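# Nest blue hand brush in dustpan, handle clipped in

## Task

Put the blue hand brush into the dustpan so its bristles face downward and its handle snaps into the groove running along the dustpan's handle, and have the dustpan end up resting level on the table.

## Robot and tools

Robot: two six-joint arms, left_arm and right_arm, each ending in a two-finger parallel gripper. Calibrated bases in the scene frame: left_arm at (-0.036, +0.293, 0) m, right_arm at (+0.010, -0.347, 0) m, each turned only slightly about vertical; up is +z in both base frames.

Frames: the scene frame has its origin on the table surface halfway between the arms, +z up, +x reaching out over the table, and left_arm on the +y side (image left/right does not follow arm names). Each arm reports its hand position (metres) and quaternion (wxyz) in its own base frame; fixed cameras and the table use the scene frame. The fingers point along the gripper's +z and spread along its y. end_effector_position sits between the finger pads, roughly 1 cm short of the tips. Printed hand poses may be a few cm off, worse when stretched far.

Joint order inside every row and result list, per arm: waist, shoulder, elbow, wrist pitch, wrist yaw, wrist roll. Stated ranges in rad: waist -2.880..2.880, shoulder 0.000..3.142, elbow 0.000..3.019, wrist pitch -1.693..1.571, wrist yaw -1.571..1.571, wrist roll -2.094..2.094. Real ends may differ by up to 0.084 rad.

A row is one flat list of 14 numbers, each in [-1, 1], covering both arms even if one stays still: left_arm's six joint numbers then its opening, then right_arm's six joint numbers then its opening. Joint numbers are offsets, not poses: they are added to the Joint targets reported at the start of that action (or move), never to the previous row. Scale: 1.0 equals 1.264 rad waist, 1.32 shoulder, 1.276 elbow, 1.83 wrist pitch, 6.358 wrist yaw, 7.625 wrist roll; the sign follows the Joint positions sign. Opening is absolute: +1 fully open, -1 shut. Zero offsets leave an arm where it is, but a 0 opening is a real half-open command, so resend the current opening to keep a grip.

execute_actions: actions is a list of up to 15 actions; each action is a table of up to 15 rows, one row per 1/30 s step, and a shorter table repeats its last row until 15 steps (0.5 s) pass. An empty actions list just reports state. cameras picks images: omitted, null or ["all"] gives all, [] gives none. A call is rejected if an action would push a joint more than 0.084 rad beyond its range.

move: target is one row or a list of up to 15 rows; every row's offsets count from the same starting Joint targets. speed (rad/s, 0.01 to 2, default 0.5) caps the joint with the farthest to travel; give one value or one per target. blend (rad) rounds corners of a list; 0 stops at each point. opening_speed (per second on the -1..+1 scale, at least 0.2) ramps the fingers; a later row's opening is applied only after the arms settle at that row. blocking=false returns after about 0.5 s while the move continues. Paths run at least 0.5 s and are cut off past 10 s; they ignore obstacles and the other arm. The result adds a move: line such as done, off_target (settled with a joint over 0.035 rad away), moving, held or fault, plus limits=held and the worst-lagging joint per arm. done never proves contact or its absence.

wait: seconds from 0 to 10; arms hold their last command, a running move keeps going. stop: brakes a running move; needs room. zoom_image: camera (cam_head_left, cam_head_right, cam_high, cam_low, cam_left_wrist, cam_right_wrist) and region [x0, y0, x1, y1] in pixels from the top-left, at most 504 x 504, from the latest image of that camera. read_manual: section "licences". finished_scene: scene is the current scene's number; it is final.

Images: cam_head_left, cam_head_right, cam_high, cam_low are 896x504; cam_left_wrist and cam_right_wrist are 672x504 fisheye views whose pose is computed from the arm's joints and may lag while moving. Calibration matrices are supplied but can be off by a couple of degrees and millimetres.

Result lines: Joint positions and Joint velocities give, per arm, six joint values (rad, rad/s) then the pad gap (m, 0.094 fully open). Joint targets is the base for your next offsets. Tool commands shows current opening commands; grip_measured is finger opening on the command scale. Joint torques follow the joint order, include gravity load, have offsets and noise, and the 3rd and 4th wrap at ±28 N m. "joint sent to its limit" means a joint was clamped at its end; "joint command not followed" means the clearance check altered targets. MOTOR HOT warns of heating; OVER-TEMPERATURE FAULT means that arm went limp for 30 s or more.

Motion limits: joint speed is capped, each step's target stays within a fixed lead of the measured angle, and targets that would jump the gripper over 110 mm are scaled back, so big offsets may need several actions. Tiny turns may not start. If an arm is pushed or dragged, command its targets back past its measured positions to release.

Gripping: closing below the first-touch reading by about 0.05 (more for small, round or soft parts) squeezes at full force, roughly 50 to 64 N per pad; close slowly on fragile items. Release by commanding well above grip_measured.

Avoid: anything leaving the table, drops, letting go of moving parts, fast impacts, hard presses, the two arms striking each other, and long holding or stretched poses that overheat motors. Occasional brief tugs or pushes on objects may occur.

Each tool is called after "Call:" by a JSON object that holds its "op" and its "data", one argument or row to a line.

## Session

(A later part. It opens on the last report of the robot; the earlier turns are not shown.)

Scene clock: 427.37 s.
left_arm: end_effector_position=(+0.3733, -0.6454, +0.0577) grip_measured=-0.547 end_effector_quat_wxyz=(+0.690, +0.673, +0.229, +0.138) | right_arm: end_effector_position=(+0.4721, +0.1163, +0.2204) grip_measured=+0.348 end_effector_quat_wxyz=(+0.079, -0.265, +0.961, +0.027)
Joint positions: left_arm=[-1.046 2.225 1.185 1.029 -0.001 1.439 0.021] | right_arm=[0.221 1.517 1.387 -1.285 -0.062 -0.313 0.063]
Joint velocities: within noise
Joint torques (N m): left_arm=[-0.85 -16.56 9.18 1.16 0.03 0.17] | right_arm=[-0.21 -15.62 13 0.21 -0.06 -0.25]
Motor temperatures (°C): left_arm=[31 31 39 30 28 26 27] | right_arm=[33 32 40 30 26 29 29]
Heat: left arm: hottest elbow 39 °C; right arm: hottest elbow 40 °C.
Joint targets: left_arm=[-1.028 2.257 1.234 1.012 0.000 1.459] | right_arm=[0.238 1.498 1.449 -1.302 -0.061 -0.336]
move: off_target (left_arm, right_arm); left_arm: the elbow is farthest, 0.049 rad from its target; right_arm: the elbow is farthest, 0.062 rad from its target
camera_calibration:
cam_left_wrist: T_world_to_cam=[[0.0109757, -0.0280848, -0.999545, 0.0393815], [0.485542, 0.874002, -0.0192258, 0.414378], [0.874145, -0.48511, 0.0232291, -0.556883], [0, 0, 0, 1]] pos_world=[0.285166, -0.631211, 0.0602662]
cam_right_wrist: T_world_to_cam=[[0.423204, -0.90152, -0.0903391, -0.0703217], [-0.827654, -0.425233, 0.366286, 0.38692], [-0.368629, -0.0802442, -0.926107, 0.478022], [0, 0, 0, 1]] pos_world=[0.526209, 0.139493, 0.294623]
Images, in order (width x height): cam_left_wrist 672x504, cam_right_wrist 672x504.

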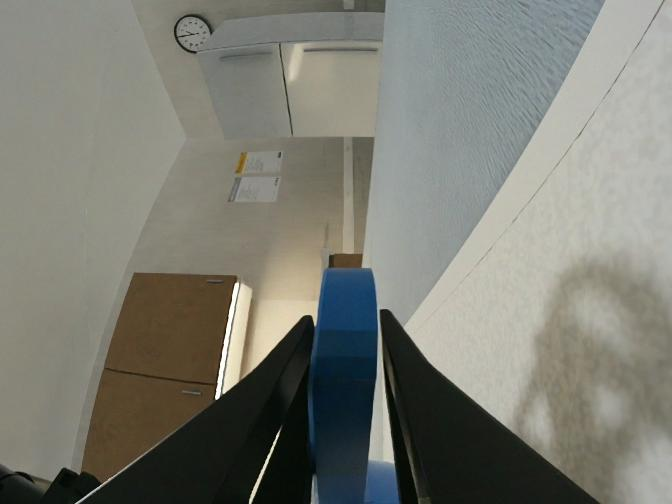

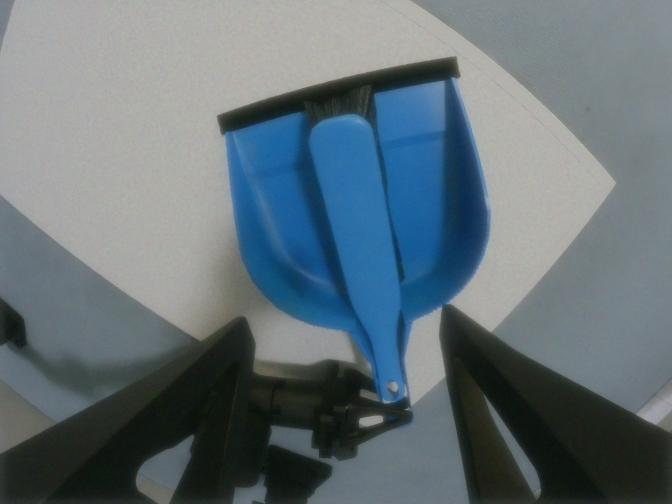

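Call:
{"op": "zoom_image", "data": {
  "camera": "cam_left_wrist",
  "region": [256, 254, 446, 504]
}}

Call:
{"op": "zoom_image", "data": {
  "camera": "cam_right_wrist",
  "region": [300, 330, 460, 470]
}}

Scaled by 2.016 from the camera's 672x504 image, which has a finer 960x720 frame.

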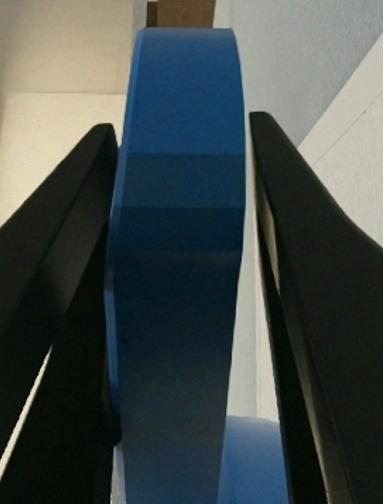

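Scaled by 3.150 from the camera's 672x504 image, which has a finer 960x720 frame.

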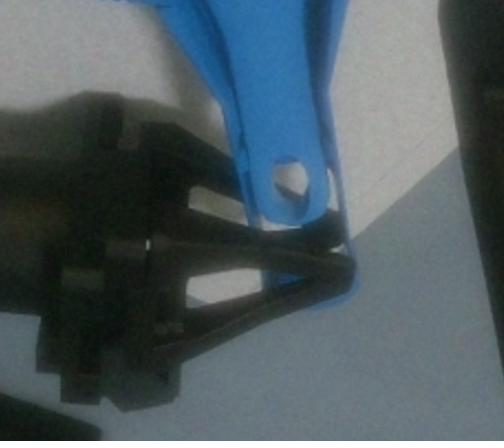

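Call:
{"op": "move", "data": {
  "target": [0, 0, 0, 0, 0, 0, -0.64, 0, 0, 0, 0, 0, 0, 0.35],
  "speed": 0.05,
  "opening_speed": 0.2,
  "cameras": ["cam_left_wrist"]
}}

Call:
{"op": "zoom_image", "data": {
  "camera": "cam_left_wrist",
  "region": [256, 254, 446, 504]
}}

Scene clock: 430.07 s.
left_arm: end_effector_position=(+0.3738, -0.6463, +0.0590) grip_measured=-0.636 end_effector_quat_wxyz=(+0.690, +0.673, +0.225, +0.142) | right_arm: end_effector_position=(+0.4721, +0.1163, +0.2204) grip_measured=+0.348 end_effector_quat_wxyz=(+0.079, -0.265, +0.961, +0.027)
Joint positions: left_arm=[-1.046 2.225 1.188 1.029 -0.001 1.45 0.017] | right_arm=[0.221 1.517 1.387 -1.285 -0.062 -0.313 0.063]
Joint velocities: within noise
Joint torques (N m): left_arm=[-0.79 -16.62 8.91 1.16 0.03 0.05] | right_arm=[-0.15 -15.62 13 0.23 -0.05 -0.25]
Motor temperatures (°C): left_arm=[31 31 39 30 28 26 27] | right_arm=[33 32 40 30 26 29 29]
Heat: left arm: hottest elbow 39 °C; right arm: hottest elbow 40 °C.
Joint targets: left_arm=[-1.028 2.257 1.234 1.012 0.000 1.459] | right_arm=[0.238 1.498 1.449 -1.302 -0.061 -0.336]
move: off_target (left_arm, right_arm); left_arm: the elbow is farthest, 0.046 rad from its target; right_arm: the elbow is farthest, 0.062 rad from its target
camera_calibration:
cam_left_wrist: T_world_to_cam=[[0.0220724, -0.0251906, -0.999439, 0.0384166], [0.485797, 0.873999, -0.0113002, 0.414361], [0.873793, -0.485275, 0.0315288, -0.558251], [0, 0, 0, 1]] pos_world=[0.285653, -0.632089, 0.0606784]
Images, in order (width x height): cam_left_wrist 672x504.

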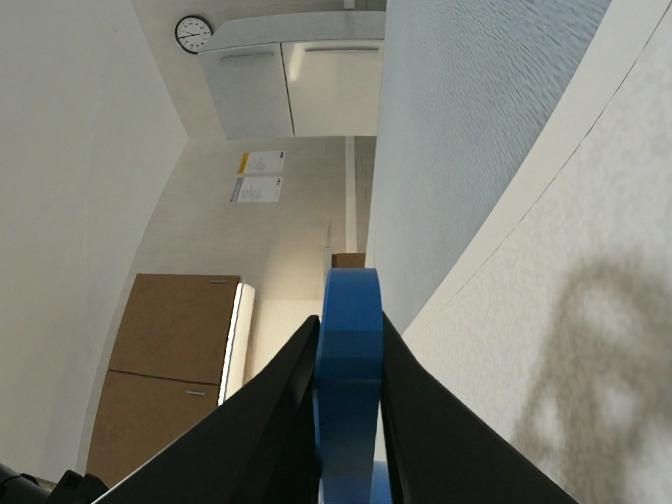

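Scaled by 2.016 from the camera's 672x504 image, which has a finer 960x720 frame.

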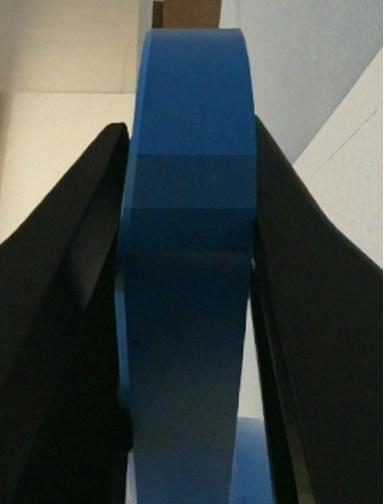

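Call:
{"op": "move", "data": {
  "target": [0, 0, 0, 0, 0, 0, -0.69, 0, 0, 0, 0, 0, 0, 0.35],
  "speed": 0.05,
  "opening_speed": 0.2,
  "cameras": ["cam_left_wrist", "cam_right_wrist"]
}}

Call:
{"op": "zoom_image", "data": {
  "camera": "cam_left_wrist",
  "region": [256, 254, 446, 504]
}}

Call:
{"op": "zoom_image", "data": {
  "camera": "cam_right_wrist",
  "region": [300, 330, 460, 470]
}}

Scene clock: 431.23 s.
left_arm: end_effector_position=(+0.3745, -0.6476, +0.0611) grip_measured=-0.690 end_effector_quat_wxyz=(+0.689, +0.675, +0.214, +0.153) | right_arm: end_effector_position=(+0.4721, +0.1163, +0.2204) grip_measured=+0.348 end_effector_quat_wxyz=(+0.079, -0.265, +0.961, +0.027)
Joint positions: left_arm=[-1.046 2.225 1.193 1.029 -0.001 1.483 0.015] | right_arm=[0.221 1.517 1.387 -1.285 -0.062 -0.313 0.063]
Joint velocities: left_arm=[0.005 0.005 -0.007 -0.017 0.007 0.022 -0.006] | right_arm=[within noise]
Joint torques (N m): left_arm=[-0.79 -16.44 8.62 1.17 0.02 -0.34] | right_arm=[-0.21 -15.62 13 0.2 -0.06 -0.25]
Motor temperatures (°C): left_arm=[31 31 39 30 28 26 27] | right_arm=[33 32 40 30 26 29 29]
Heat: left arm: hottest elbow 39 °C; right arm: hottest elbow 40 °C.
Joint targets: left_arm=[-1.028 2.257 1.234 1.012 0.000 1.459] | right_arm=[0.238 1.498 1.449 -1.302 -0.061 -0.336]
move: off_target (left_arm, right_arm); left_arm: the elbow is farthest, 0.041 rad from its target; right_arm: the elbow is farthest, 0.062 rad from its target
camera_calibration:
cam_left_wrist: T_world_to_cam=[[0.0527207, -0.0127245, -0.998528, 0.0369344], [0.485891, 0.873899, 0.0145179, 0.413486], [0.872428, -0.485941, 0.0522553, -0.560803], [0, 0, 0, 1]] pos_world=[0.286403, -0.633392, 0.060182]
cam_right_wrist: T_world_to_cam=[[0.423204, -0.90152, -0.0903391, -0.0703217], [-0.827654, -0.425233, 0.366286, 0.38692], [-0.368629, -0.0802442, -0.926107, 0.478022], [0, 0, 0, 1]] pos_world=[0.526209, 0.139493, 0.294623]
Images, in order (width x height): cam_left_wrist 672x504, cam_right_wrist 672x504.

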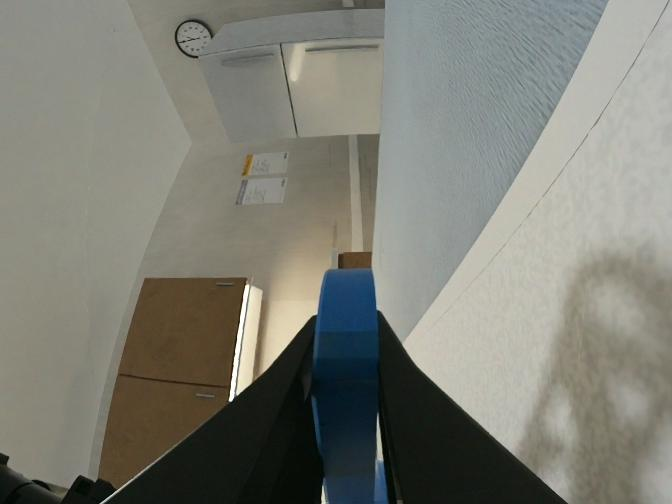

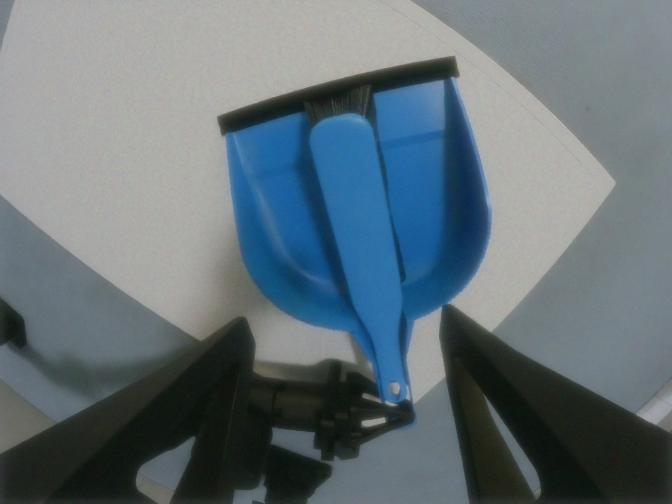

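Scaled by 2.016 from the camera's 672x504 image, which has a finer 960x720 frame.

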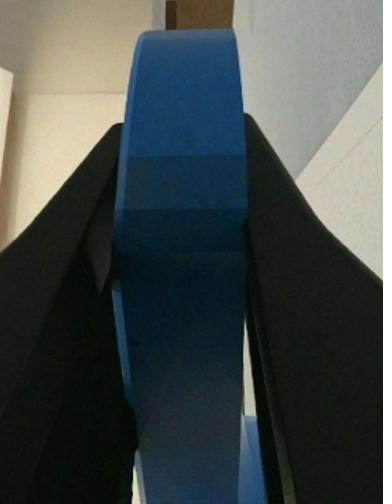

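Scaled by 3.150 from the camera's 672x504 image, which has a finer 960x720 frame.

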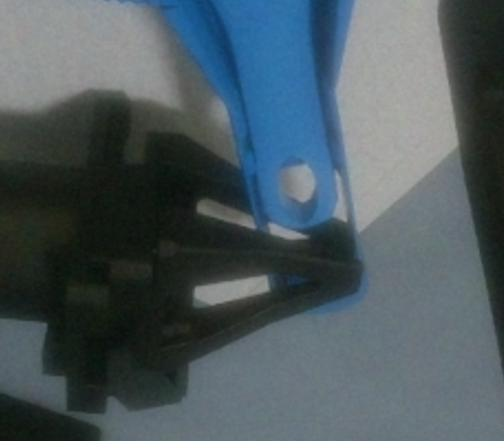

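Call:
{"op": "move", "data": {
  "target": [0, 0, 0, 0, 0, 0, -0.74, 0, 0, 0, 0, 0, 0, 0.35],
  "speed": 0.05,
  "opening_speed": 0.2,
  "cameras": ["cam_left_wrist"]
}}

Call:
{"op": "zoom_image", "data": {
  "camera": "cam_left_wrist",
  "region": [256, 254, 446, 504]
}}

Scene clock: 432.17 s.
left_arm: end_effector_position=(+0.3745, -0.6476, +0.0611) grip_measured=-0.706 end_effector_quat_wxyz=(+0.688, +0.676, +0.210, +0.157) | right_arm: end_effector_position=(+0.4721, +0.1163, +0.2204) grip_measured=+0.348 end_effector_quat_wxyz=(+0.079, -0.265, +0.961, +0.027)
Joint positions: left_arm=[-1.046 2.225 1.193 1.029 -0.001 1.493 0.014] | right_arm=[0.221 1.517 1.387 -1.285 -0.062 -0.313 0.063]
Joint velocities: within noise
Joint torques (N m): left_arm=[-0.79 -16.67 8.62 1.16 0.03 -0.44] | right_arm=[-0.21 -15.56 12.98 0.21 -0.05 -0.25]
Motor temperatures (°C): left_arm=[31 31 39 30 28 26 27] | right_arm=[33 32 40 29 26 29 28]
Heat: left arm: hottest elbow 39 °C; right arm: hottest elbow 40 °C.
Joint targets: left_arm=[-1.028 2.257 1.234 1.012 0.000 1.459] | right_arm=[0.238 1.498 1.449 -1.302 -0.061 -0.336]
move: off_target (left_arm, right_arm); left_arm: the elbow is farthest, 0.041 rad from its target; right_arm: the elbow is farthest, 0.062 rad from its target
camera_calibration:
cam_left_wrist: T_world_to_cam=[[0.0616138, -0.00756512, -0.998071, 0.0369171], [0.485746, 0.873788, 0.0233634, 0.412928], [0.871926, -0.486249, 0.0575121, -0.561135], [0, 0, 0, 1]] pos_world=[0.286415, -0.633384, 0.0594705]
Images, in order (width x height): cam_left_wrist 672x504.

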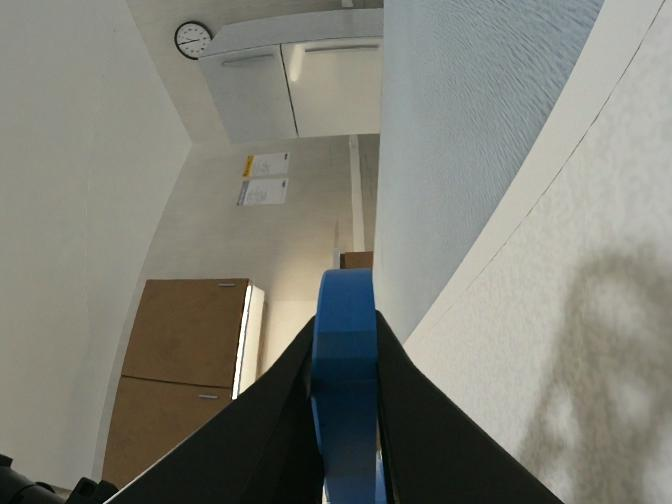

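Scaled by 2.016 from the camera's 672x504 image, which has a finer 960x720 frame.

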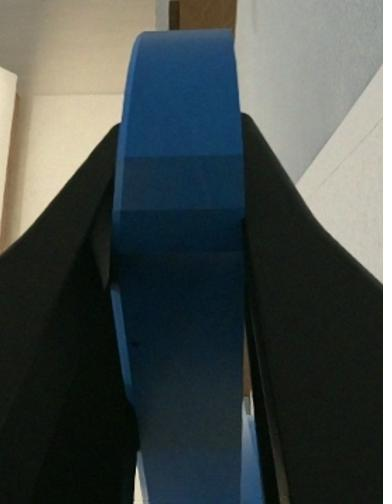

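Call:
{"op": "move", "data": {
  "target": [0, 0, 0, 0, 0, 0, -0.74, -0.1851, -0.2144, -0.3566, -0.0208, 0.0096, -0.043, -0.95],
  "speed": 0.5,
  "opening_speed": 0.6,
  "cameras": ["cam_right_wrist", "cam_left_wrist"]
}}

Scene clock: 441.03 s.
left_arm: end_effector_position=(+0.3745, -0.6476, +0.0611) grip_measured=-0.706 end_effector_quat_wxyz=(+0.688, +0.676, +0.210, +0.157) | right_arm: end_effector_position=(+0.3301, +0.0037, +0.1699) grip_measured=-0.947 end_effector_quat_wxyz=(-0.002, -0.320, +0.947, +0.003)
Joint positions: left_arm=[-1.046 2.225 1.193 1.029 -0.001 1.494 0.014] | right_arm=[0.011 1.236 0.985 -1.326 -0.004 -0.641 0.002]
Joint velocities: within noise
Joint torques (N m): left_arm=[-0.79 -16.62 8.62 1.17 0.03 -0.42] | right_arm=[-2.02 -10.34 8.44 0.01 0.11 -0.25]
Motor temperatures (°C): left_arm=[31 31 39 30 28 26 27] | right_arm=[33 32 40 29 26 29 28]
Heat: left arm: hottest elbow 39 °C; right arm: hottest elbow 40 °C.
Joint targets: left_arm=[-1.028 2.257 1.234 1.012 0.000 1.459] | right_arm=[0.004 1.215 0.994 -1.340 0.001 -0.664]
move: off_target (left_arm); left_arm: the elbow is farthest, 0.041 rad from its target
camera_calibration:
cam_left_wrist: T_world_to_cam=[[0.0619431, -0.00737409, -0.998052, 0.0369163], [0.485739, 0.873783, 0.023691, 0.412908], [0.871906, -0.486261, 0.0577067, -0.561147], [0, 0, 0, 1]] pos_world=[0.286415, -0.633383, 0.0594441]
cam_right_wrist: T_world_to_cam=[[0.511761, -0.85638, -0.0686614, -0.149411], [-0.715388, -0.46903, 0.51791, 0.177335], [-0.475732, -0.215927, -0.852675, 0.393193], [0, 0, 0, 1]] pos_world=[0.390381, 0.0401238, 0.233163]
Images, in order (width x height): cam_left_wrist 672x504, cam_right_wrist 672x504.

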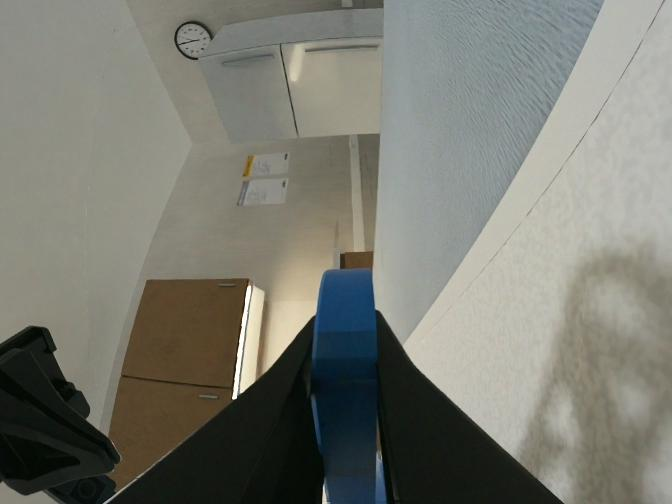

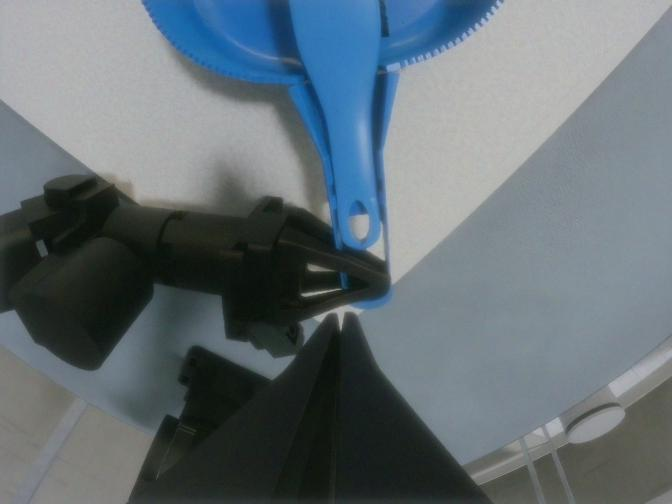

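Call:
{"op": "zoom_image", "data": {
  "camera": "cam_right_wrist",
  "region": [260, 150, 440, 370]
}}

Scaled by 2.291 from the camera's 672x504 image, which has a finer 960x720 frame.

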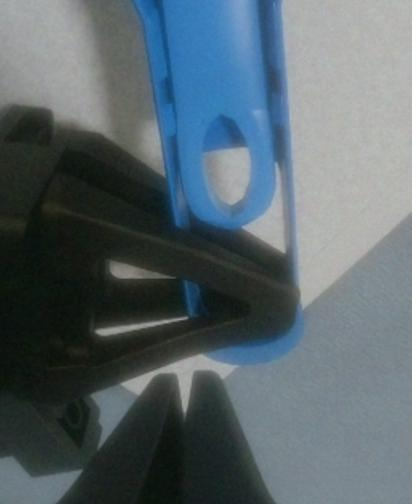

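Call:
{"op": "move", "data": {
  "target": [0, 0, 0, 0, 0, 0, -0.74, 0.0206, 0.0682, -0.0901, 0.1377, 0, 0, -0.95],
  "speed": 0.25,
  "cameras": ["cam_right_wrist", "cam_left_wrist", "cam_high"]
}}

Call:
{"op": "zoom_image", "data": {
  "camera": "cam_right_wrist",
  "region": [260, 110, 440, 340]
}}

Scene clock: 448.53 s.
left_arm: end_effector_position=(+0.3745, -0.6476, +0.0611) grip_measured=-0.706 end_effector_quat_wxyz=(+0.688, +0.676, +0.210, +0.157) | right_arm: end_effector_position=(+0.3404, +0.0043, +0.1065) grip_measured=-0.948 end_effector_quat_wxyz=(+0.013, -0.321, +0.947, -0.002)
Joint positions: left_arm=[-1.046 2.225 1.193 1.029 -0.001 1.494 0.014] | right_arm=[0.012 1.305 0.868 -1.108 -0.004 -0.641 0.002]
Joint velocities: within noise
Joint torques (N m): left_arm=[-0.79 -16.62 8.64 1.17 0.03 -0.43] | right_arm=[-0.15 -9.05 8.09 1.48 0.11 -0.25]
Motor temperatures (°C): left_arm=[31 31 39 30 28 26 28] | right_arm=[33 32 39 29 26 28 28]
Heat: left arm: hottest elbow 39 °C; right arm: hottest elbow 39 °C.
Joint targets: left_arm=[-1.028 2.257 1.234 1.012 0.000 1.459] | right_arm=[0.030 1.305 0.879 -1.088 0.001 -0.664]
move: off_target (left_arm); left_arm: the elbow is farthest, 0.041 rad from its target
camera_calibration:
cam_left_wrist: T_world_to_cam=[[0.0619431, -0.00737409, -0.998052, 0.0369163], [0.485739, 0.873783, 0.023691, 0.412908], [0.871906, -0.486261, 0.0577067, -0.561147], [0, 0, 0, 1]] pos_world=[0.286415, -0.633383, 0.0594441]
cam_right_wrist: T_world_to_cam=[[0.515004, -0.85557, -0.052629, -0.161317], [-0.730784, -0.470322, 0.494725, 0.225532], [-0.448025, -0.216325, -0.867455, 0.336383], [0, 0, 0, 1]] pos_world=[0.398602, 0.0408228, 0.171731]
Images, in order (width x height): cam_high 896x504, cam_left_wrist 672x504, cam_right_wrist 672x504.

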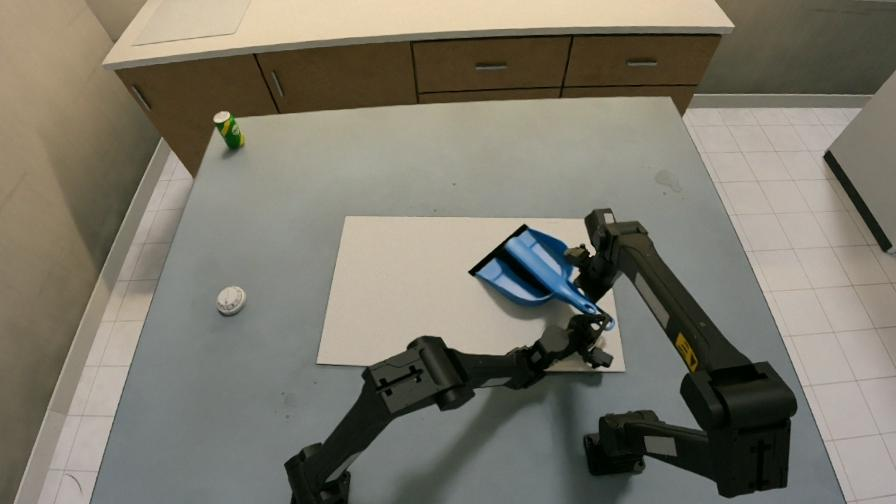

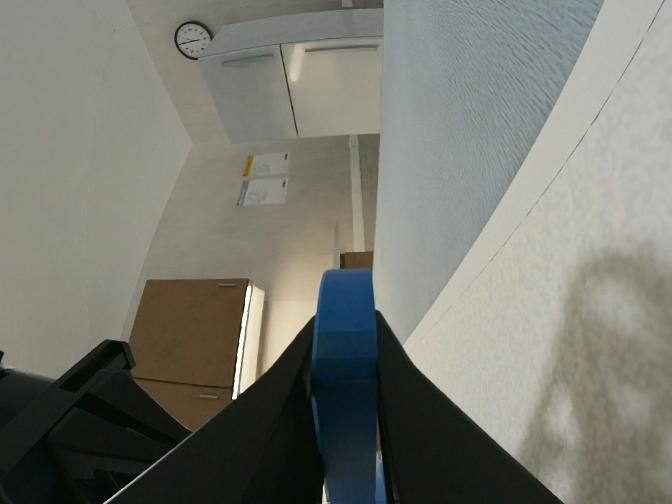

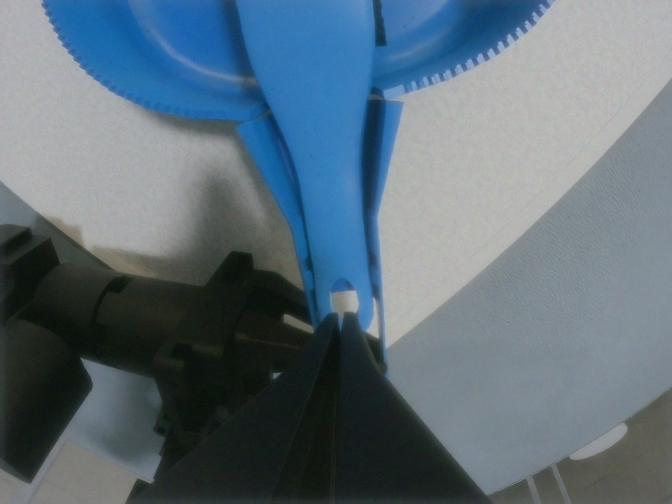

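Scaled by 2.191 from the camera's 672x504 image, which has a finer 960x720 frame.

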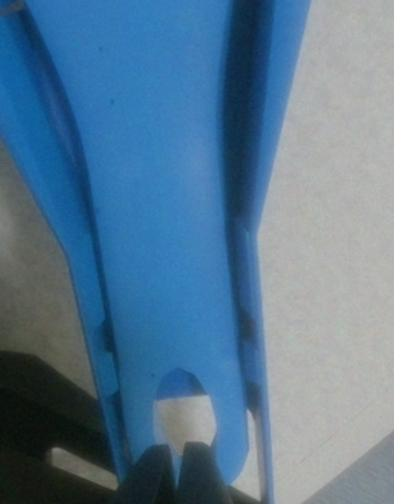

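Call:
{"op": "move", "data": {
  "target": [0, 0, 0, 0, 0, 0, -0.74, 0.00854, 0.0337, -0.02375, 0.02678, 0, 0, -0.95],
  "speed": 0.12,
  "cameras": ["cam_right_wrist", "cam_head_left", "cam_head_right"]
}}

Call:
{"op": "zoom_image", "data": {
  "camera": "cam_right_wrist",
  "region": [260, 150, 440, 360]
}}

Scene clock: 451.30 s.
left_arm: end_effector_position=(+0.3745, -0.6476, +0.0611) grip_measured=-0.706 end_effector_quat_wxyz=(+0.688, +0.676, +0.210, +0.157) | right_arm: end_effector_position=(+0.3379, +0.0079, +0.0820) grip_measured=-0.948 end_effector_quat_wxyz=(+0.001, -0.326, +0.945, +0.002)
Joint positions: left_arm=[-1.046 2.225 1.193 1.029 -0.001 1.494 0.014] | right_arm=[0.023 1.349 0.838 -1.059 -0.004 -0.641 0.002]
Joint velocities: within noise
Joint torques (N m): left_arm=[-0.79 -16.62 8.62 1.16 0.03 -0.42] | right_arm=[-0.15 -9.52 7.75 1.42 0.11 -0.25]
Motor temperatures (°C): left_arm=[31 31 39 30 28 26 28] | right_arm=[33 32 39 29 26 28 28]
Heat: left arm: hottest elbow 39 °C; right arm: hottest elbow 39 °C.
Joint targets: left_arm=[-1.028 2.257 1.234 1.012 0.000 1.459] | right_arm=[0.041 1.349 0.848 -1.039 0.001 -0.664]
move: off_target (left_arm); left_arm: the elbow is farthest, 0.041 rad from its target
camera_calibration:
cam_right_wrist: T_world_to_cam=[[0.522626, -0.850026, -0.0657071, -0.159799], [-0.712608, -0.477843, 0.51367, 0.229898], [-0.46803, -0.221634, -0.855468, 0.32063], [0, 0, 0, 1]] pos_world=[0.397407, 0.0450837, 0.145697]
Images, in order (width x height): cam_head_left 896x504, cam_head_right 896x504, cam_right_wrist 672x504.

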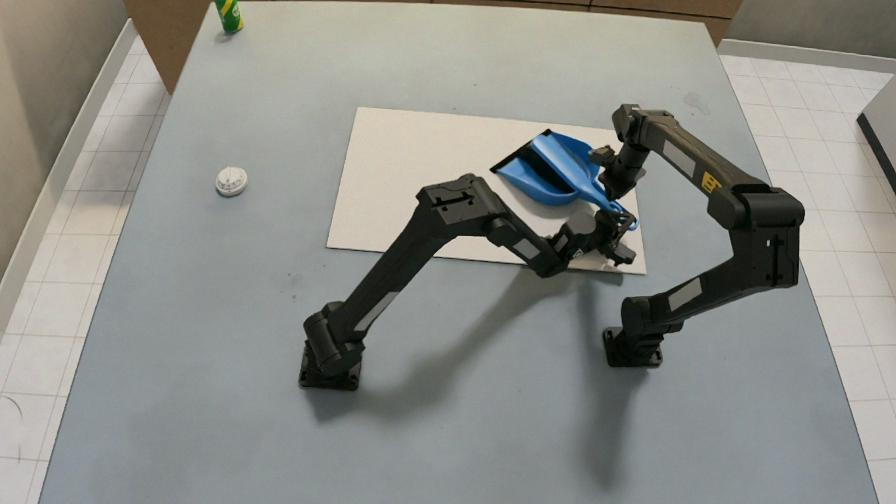

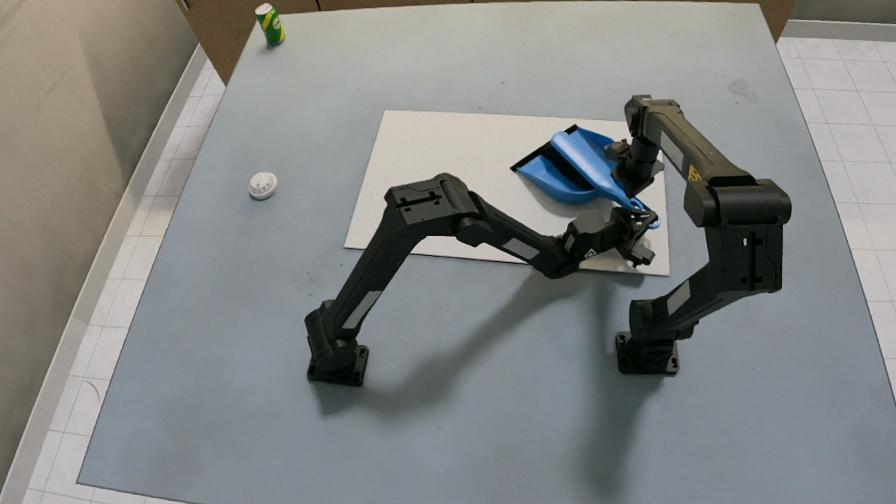

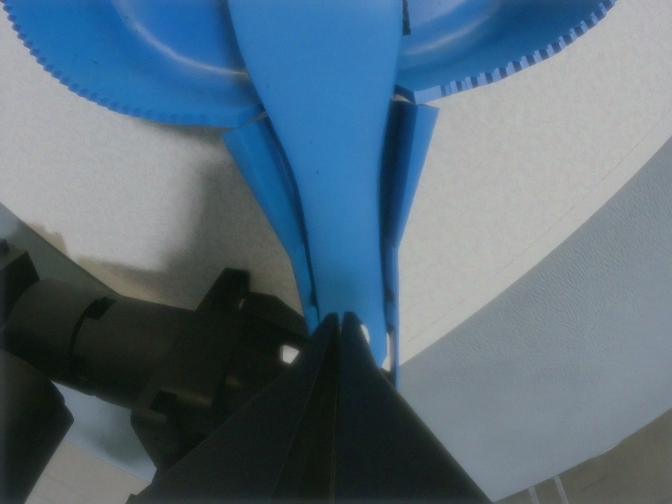

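Scaled by 2.400 from the camera's 672x504 image, which has a finer 960x720 frame.

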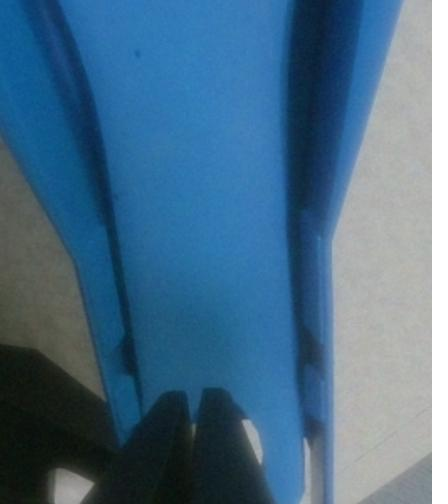

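Call:
{"op": "move", "data": {
  "target": [0, 0, 0, 0, 0, 0, -0.74, 0, 0.0136, -0.01487, 0.02018, 0, 0, -0.95],
  "speed": 0.05,
  "cameras": ["cam_right_wrist", "cam_high"]
}}

Call:
{"op": "zoom_image", "data": {
  "camera": "cam_right_wrist",
  "region": [260, 180, 440, 390]
}}

Call:
{"op": "zoom_image", "data": {
  "camera": "cam_high",
  "region": [480, 220, 660, 370]
}}

Scene clock: 453.80 s.
left_arm: end_effector_position=(+0.3745, -0.6476, +0.0611) grip_measured=-0.706 end_effector_quat_wxyz=(+0.688, +0.676, +0.210, +0.157) | right_arm: end_effector_position=(+0.3387, +0.0079, +0.0716) grip_measured=-0.948 end_effector_quat_wxyz=(+0.003, -0.326, +0.945, +0.001)
Joint positions: left_arm=[-1.046 2.225 1.193 1.029 -0.001 1.494 0.014] | right_arm=[0.023 1.365 0.821 -1.022 -0.004 -0.641 0.002]
Joint velocities: within noise
Joint torques (N m): left_arm=[-0.79 -16.62 8.62 1.17 0.03 -0.43] | right_arm=[-0.21 -9.35 7.49 1.5 0.11 -0.25]
Motor temperatures (°C): left_arm=[31 31 38 30 28 26 28] | right_arm=[33 32 39 29 26 28 28]
Heat: left arm: hottest elbow 38 °C; right arm: hottest elbow 39 °C.
Joint targets: left_arm=[-1.028 2.257 1.234 1.012 0.000 1.459] | right_arm=[0.041 1.367 0.829 -1.003 0.001 -0.664]
move: off_target (left_arm); left_arm: the elbow is farthest, 0.041 rad from its target
camera_calibration:
cam_right_wrist: T_world_to_cam=[[0.522911, -0.85002, -0.0634888, -0.161135], [-0.714864, -0.477894, 0.510476, 0.23681], [-0.464256, -0.221547, -0.857545, 0.310961], [0, 0, 0, 1]] pos_world=[0.397912, 0.0450953, 0.135547]
Images, in order (width x height): cam_high 896x504, cam_right_wrist 672x504.

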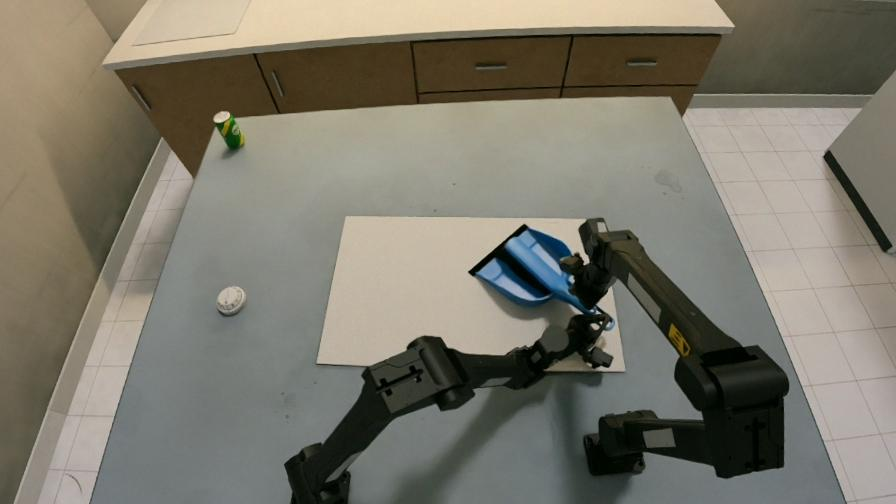

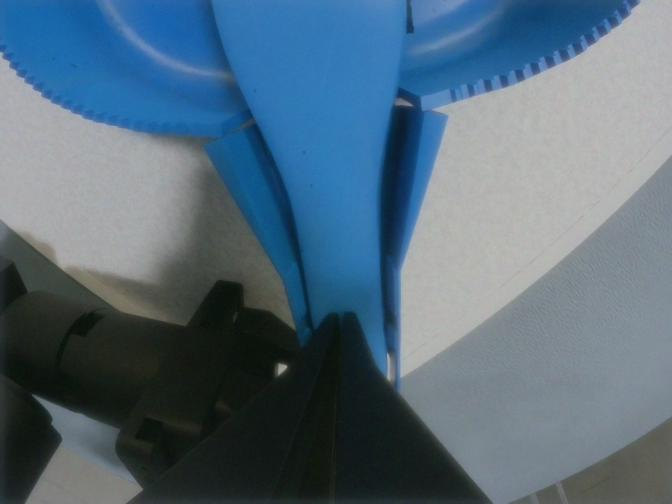

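Scaled by 2.400 from the camera's 672x504 image, which has a finer 960x720 frame.

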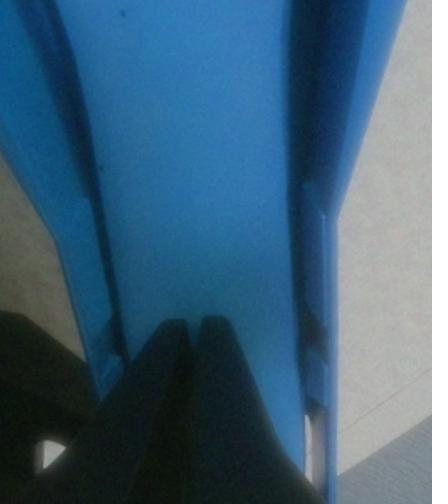

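Scaled by 2.800 from the camera's 896x504 image, which has a finer 1280x720 frame.

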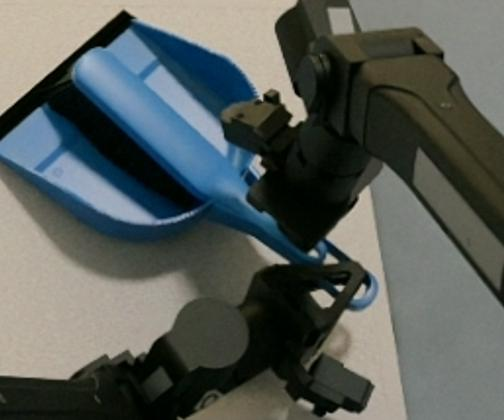

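Call:
{"op": "move", "data": {
  "target": [0, 0, 0, 0, 0, 0, -0.74, 0, 0.00454, -0.00496, 0.00673, 0, 0, -0.95],
  "speed": 0.03,
  "cameras": []
}}

Scene clock: 455.07 s.
left_arm: end_effector_position=(+0.3745, -0.6476, +0.0611) grip_measured=-0.706 end_effector_quat_wxyz=(+0.688, +0.676, +0.210, +0.158) | right_arm: end_effector_position=(+0.3407, +0.0080, +0.0707) grip_measured=-0.948 end_effector_quat_wxyz=(+0.007, -0.326, +0.945, +0.000)
Joint positions: left_arm=[-1.046 2.225 1.193 1.029 -0.001 1.495 0.014] | right_arm=[0.023 1.366 0.819 -1.011 -0.004 -0.641 0.002]
Joint velocities: within noise
Joint torques (N m): left_arm=[-0.79 -16.62 8.62 1.17 0.02 -0.44] | right_arm=[-0.21 -9.05 7.15 1.52 0.11 -0.25]
Motor temperatures (°C): left_arm=[31 31 38 30 28 26 28] | right_arm=[33 32 39 29 26 28 28]
Heat: left arm: hottest elbow 38 °C; right arm: hottest elbow 39 °C.
Joint targets: left_arm=[-1.028 2.257 1.234 1.012 0.000 1.459] | right_arm=[0.041 1.373 0.823 -0.990 0.001 -0.664]
move: off_target (left_arm); left_arm: the elbow is farthest, 0.041 rad from its target
No camera images: "cameras" was empty.

Call:
{"op": "zoom_image", "data": {
  "camera": "cam_right_wrist",
  "region": [260, 180, 440, 390]
}}

Scaled by 2.400 from the camera's 672x504 image, which has a finer 960x720 frame.

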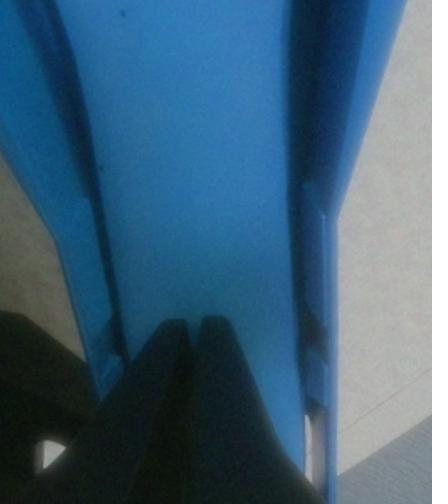

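Call:
{"op": "move", "data": {
  "target": [0, 0, 0, 0, 0, 0, -0.74, 0, 0.00454, -0.00496, 0.00473, 0, 0, -0.95],
  "speed": 0.03,
  "cameras": ["cam_right_wrist", "cam_left_wrist"]
}}

Call:
{"op": "zoom_image", "data": {
  "camera": "cam_right_wrist",
  "region": [260, 180, 440, 390]
}}

Scene clock: 456.63 s.
left_arm: end_effector_position=(+0.3745, -0.6476, +0.0606) grip_measured=-0.706 end_effector_quat_wxyz=(+0.688, +0.677, +0.209, +0.158) | right_arm: end_effector_position=(+0.3412, +0.0080, +0.0702) grip_measured=-0.948 end_effector_quat_wxyz=(+0.008, -0.326, +0.945, -0.001)
Joint positions: left_arm=[-1.046 2.225 1.193 1.027 -0.001 1.497 0.014] | right_arm=[0.023 1.366 0.818 -1.006 -0.004 -0.641 0.002]
Joint velocities: within noise
Joint torques (N m): left_arm=[-0.79 -16.67 8.62 1.24 0.03 -0.47] | right_arm=[-0.21 -8.47 6.78 1.58 0.1 -0.25]
Motor temperatures (°C): left_arm=[31 31 38 30 28 26 28] | right_arm=[33 32 38 29 26 28 28]
Heat: left arm: hottest elbow 38 °C; right arm: hottest elbow 38 °C.
Joint targets: left_arm=[-1.028 2.257 1.234 1.012 0.000 1.459] | right_arm=[0.041 1.379 0.817 -0.981 0.001 -0.664]
move: off_target (left_arm); left_arm: the elbow is farthest, 0.041 rad from its target
camera_calibration:
cam_left_wrist: T_world_to_cam=[[0.063953, -0.00400759, -0.997945, 0.0378691], [0.485699, 0.87369, 0.0276172, 0.412635], [0.871784, -0.486467, 0.0578215, -0.561213], [0, 0, 0, 1]] pos_world=[0.286418, -0.633375, 0.0588457]
cam_right_wrist: T_world_to_cam=[[0.523603, -0.850004, -0.0577363, -0.163118], [-0.720645, -0.478026, 0.502157, 0.241915], [-0.454435, -0.221323, -0.862847, 0.307895], [0, 0, 0, 1]] pos_world=[0.399662, 0.0451352, 0.134769]
Images, in order (width x height): cam_left_wrist 672x504, cam_right_wrist 672x504.

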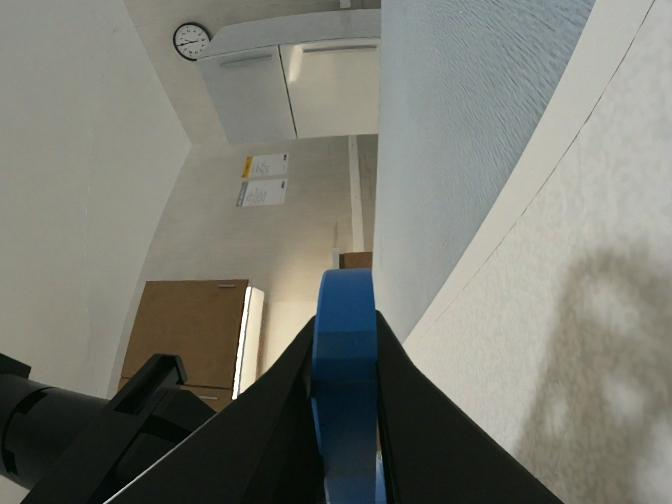

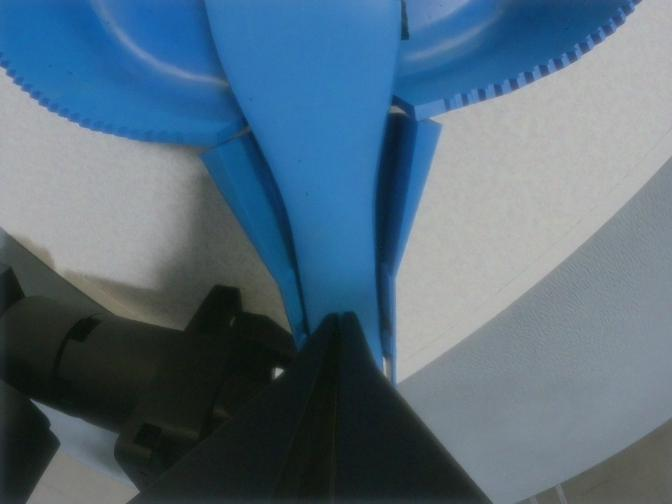

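Scaled by 2.400 from the camera's 672x504 image, which has a finer 960x720 frame.

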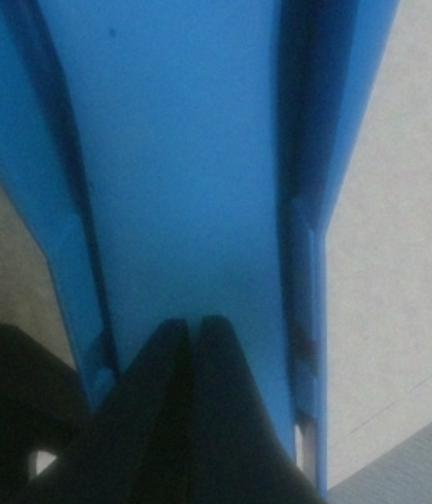

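Call:
{"op": "move", "data": {
  "target": [
    [0, 0, 0, 0, 0, 0, -0.74, 0, -0.0394, 0.0632, -0.0536, 0, 0, -0.95],
    [0, 0, 0, 0, 0, 0, -0.74, 0.0649, 0.0523, 0.1552, -0.0514, 0, 0.0172, -0.95]
  ],
  "speed": 0.25,
  "blend": [0.02, 0],
  "cameras": ["cam_right_wrist", "cam_high"]
}}

Call:
{"op": "zoom_image", "data": {
  "camera": "cam_right_wrist",
  "region": [220, 180, 460, 420]
}}

Scene clock: 465.10 s.
left_arm: end_effector_position=(+0.3745, -0.6476, +0.0606) grip_measured=-0.706 end_effector_quat_wxyz=(+0.688, +0.677, +0.209, +0.158) | right_arm: end_effector_position=(+0.3805, +0.0452, +0.0869) grip_measured=-0.948 end_effector_quat_wxyz=(+0.007, -0.331, +0.944, +0.000)
Joint positions: left_arm=[-1.046 2.225 1.193 1.027 -0.001 1.497 0.014] | right_arm=[0.118 1.451 0.954 -1.06 -0.003 -0.557 0.002]
Joint velocities: within noise
Joint torques (N m): left_arm=[-0.79 -16.67 8.62 1.24 0.03 -0.46] | right_arm=[-0.32 -11.46 11.74 0.05 0.1 0.22]
Motor temperatures (°C): left_arm=[31 30 38 30 28 26 28] | right_arm=[33 31 38 29 26 28 28]
Heat: left arm: hottest elbow 38 °C; right arm: hottest elbow 38 °C.
Joint targets: left_arm=[-1.028 2.257 1.234 1.012 0.000 1.459] | right_arm=[0.123 1.448 1.015 -1.075 0.001 -0.533]
move: off_target (left_arm, right_arm); left_arm: the elbow is farthest, 0.041 rad from its target; right_arm: the elbow is farthest, 0.061 rad from its target
camera_calibration:
cam_right_wrist: T_world_to_cam=[[0.53294, -0.844052, -0.0595919, -0.15475], [-0.714064, -0.486413, 0.503502, 0.277379], [-0.453968, -0.225784, -0.861936, 0.348407], [0, 0, 0, 1]] pos_world=[0.438705, 0.0829684, 0.151421]
Images, in order (width x height): cam_high 896x504, cam_right_wrist 672x504.

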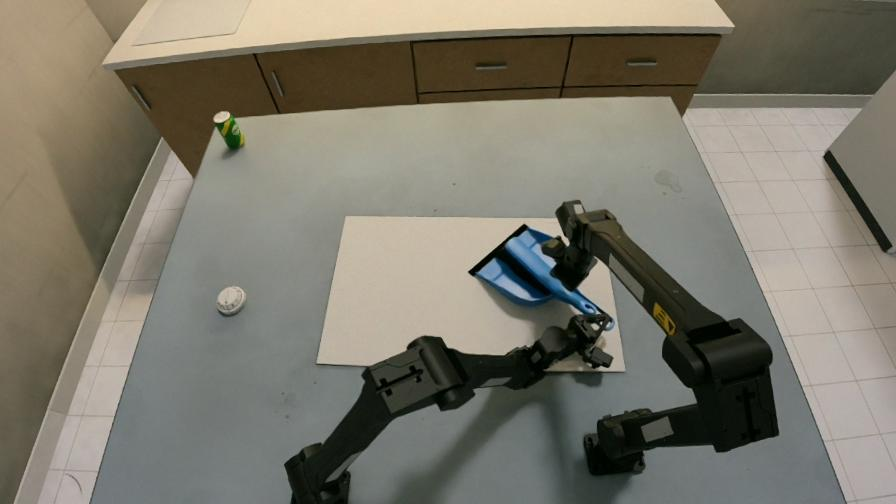

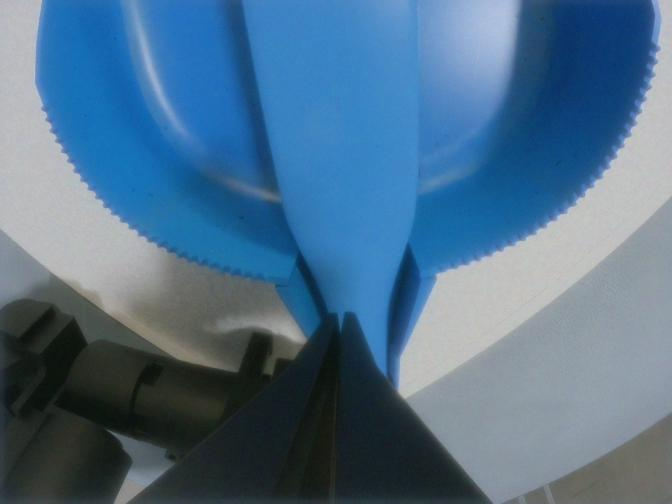

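Scaled by 2.100 from the camera's 672x504 image, which has a finer 960x720 frame.

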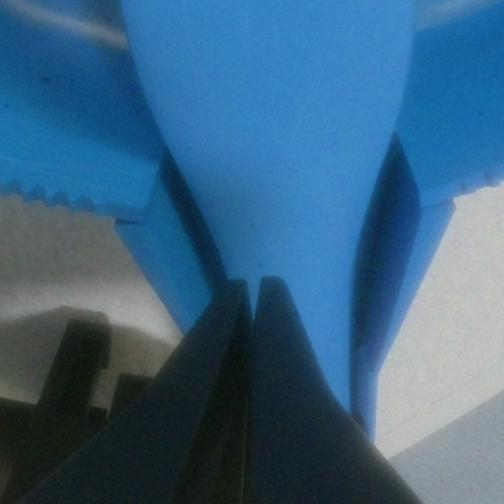

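Call:
{"op": "move", "data": {
  "target": [0, 0, 0, 0, 0, 0, -0.74, -0.0222, 0.0227, -0.0415, 0.0295, 0, 0, -0.95],
  "speed": 0.08,
  "cameras": ["cam_right_wrist"]
}}

Call:
{"op": "zoom_image", "data": {
  "camera": "cam_right_wrist",
  "region": [220, 180, 460, 420]
}}

Scene clock: 467.90 s.
left_arm: end_effector_position=(+0.3745, -0.6476, +0.0606) grip_measured=-0.706 end_effector_quat_wxyz=(+0.688, +0.677, +0.209, +0.158) | right_arm: end_effector_position=(+0.3842, +0.0438, +0.0775) grip_measured=-0.948 end_effector_quat_wxyz=(+0.004, -0.328, +0.945, +0.001)
Joint positions: left_arm=[-1.046 2.225 1.193 1.027 -0.001 1.497 0.014] | right_arm=[0.113 1.477 0.954 -1.041 -0.003 -0.556 0.002]
Joint velocities: within noise
Joint torques (N m): left_arm=[-0.79 -16.67 8.62 1.24 0.03 -0.47] | right_arm=[-2.26 -11.34 7.47 1.42 0.1 0.23]
Motor temperatures (°C): left_arm=[31 30 38 30 28 26 28] | right_arm=[33 31 38 29 26 28 28]
Heat: left arm: hottest elbow 38 °C; right arm: hottest elbow 38 °C.
Joint targets: left_arm=[-1.028 2.257 1.234 1.012 0.000 1.459] | right_arm=[0.095 1.478 0.962 -1.021 0.001 -0.533]
move: off_target (left_arm); left_arm: the elbow is farthest, 0.041 rad from its target
camera_calibration:
cam_right_wrist: T_world_to_cam=[[0.528002, -0.846944, -0.0624438, -0.156183], [-0.713332, -0.482201, 0.508566, 0.283251], [-0.460837, -0.223981, -0.858756, 0.343978], [0, 0, 0, 1]] pos_world=[0.443035, 0.0813501, 0.141588]
Images, in order (width x height): cam_right_wrist 672x504.

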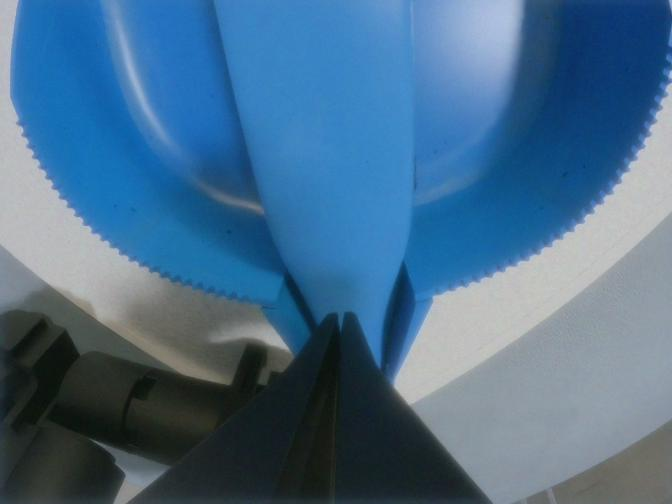

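Scaled by 2.100 from the camera's 672x504 image, which has a finer 960x720 frame.

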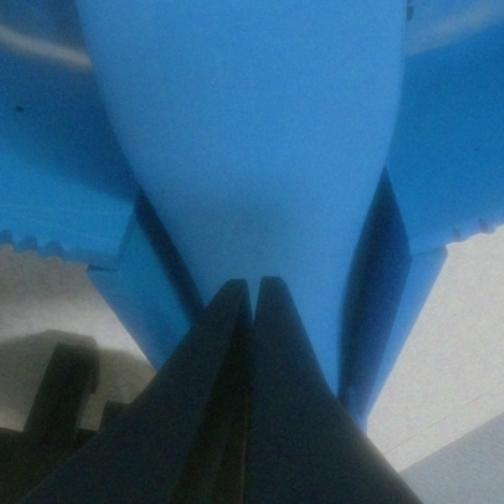

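Call:
{"op": "move", "data": {
  "target": [0, 0, 0, 0, 0, 0, -0.74, 0, 0.00545, -0.00564, 0.00568, 0, 0, -0.95],
  "speed": 0.03,
  "cameras": []
}}

Scene clock: 469.80 s.
left_arm: end_effector_position=(+0.3745, -0.6476, +0.0606) grip_measured=-0.706 end_effector_quat_wxyz=(+0.688, +0.677, +0.209, +0.158) | right_arm: end_effector_position=(+0.3830, +0.0437, +0.0728) grip_measured=-0.948 end_effector_quat_wxyz=(+0.002, -0.328, +0.945, +0.001)
Joint positions: left_arm=[-1.046 2.225 1.193 1.027 -0.001 1.497 0.014] | right_arm=[0.113 1.483 0.947 -1.031 -0.003 -0.556 0.002]
Joint velocities: within noise
Joint torques (N m): left_arm=[-0.79 -16.67 8.62 1.25 0.03 -0.47] | right_arm=[-2.2 -11.58 7.54 1.48 0.1 0.23]
Motor temperatures (°C): left_arm=[31 30 38 30 28 26 28] | right_arm=[33 31 37 29 26 28 28]
Heat: left arm: hottest elbow 38 °C; right arm: hottest elbow 37 °C.
Joint targets: left_arm=[-1.028 2.257 1.234 1.012 0.000 1.459] | right_arm=[0.095 1.485 0.955 -1.011 0.001 -0.533]
move: off_target (left_arm); left_arm: the elbow is farthest, 0.041 rad from its target
No camera images: "cameras" was empty.


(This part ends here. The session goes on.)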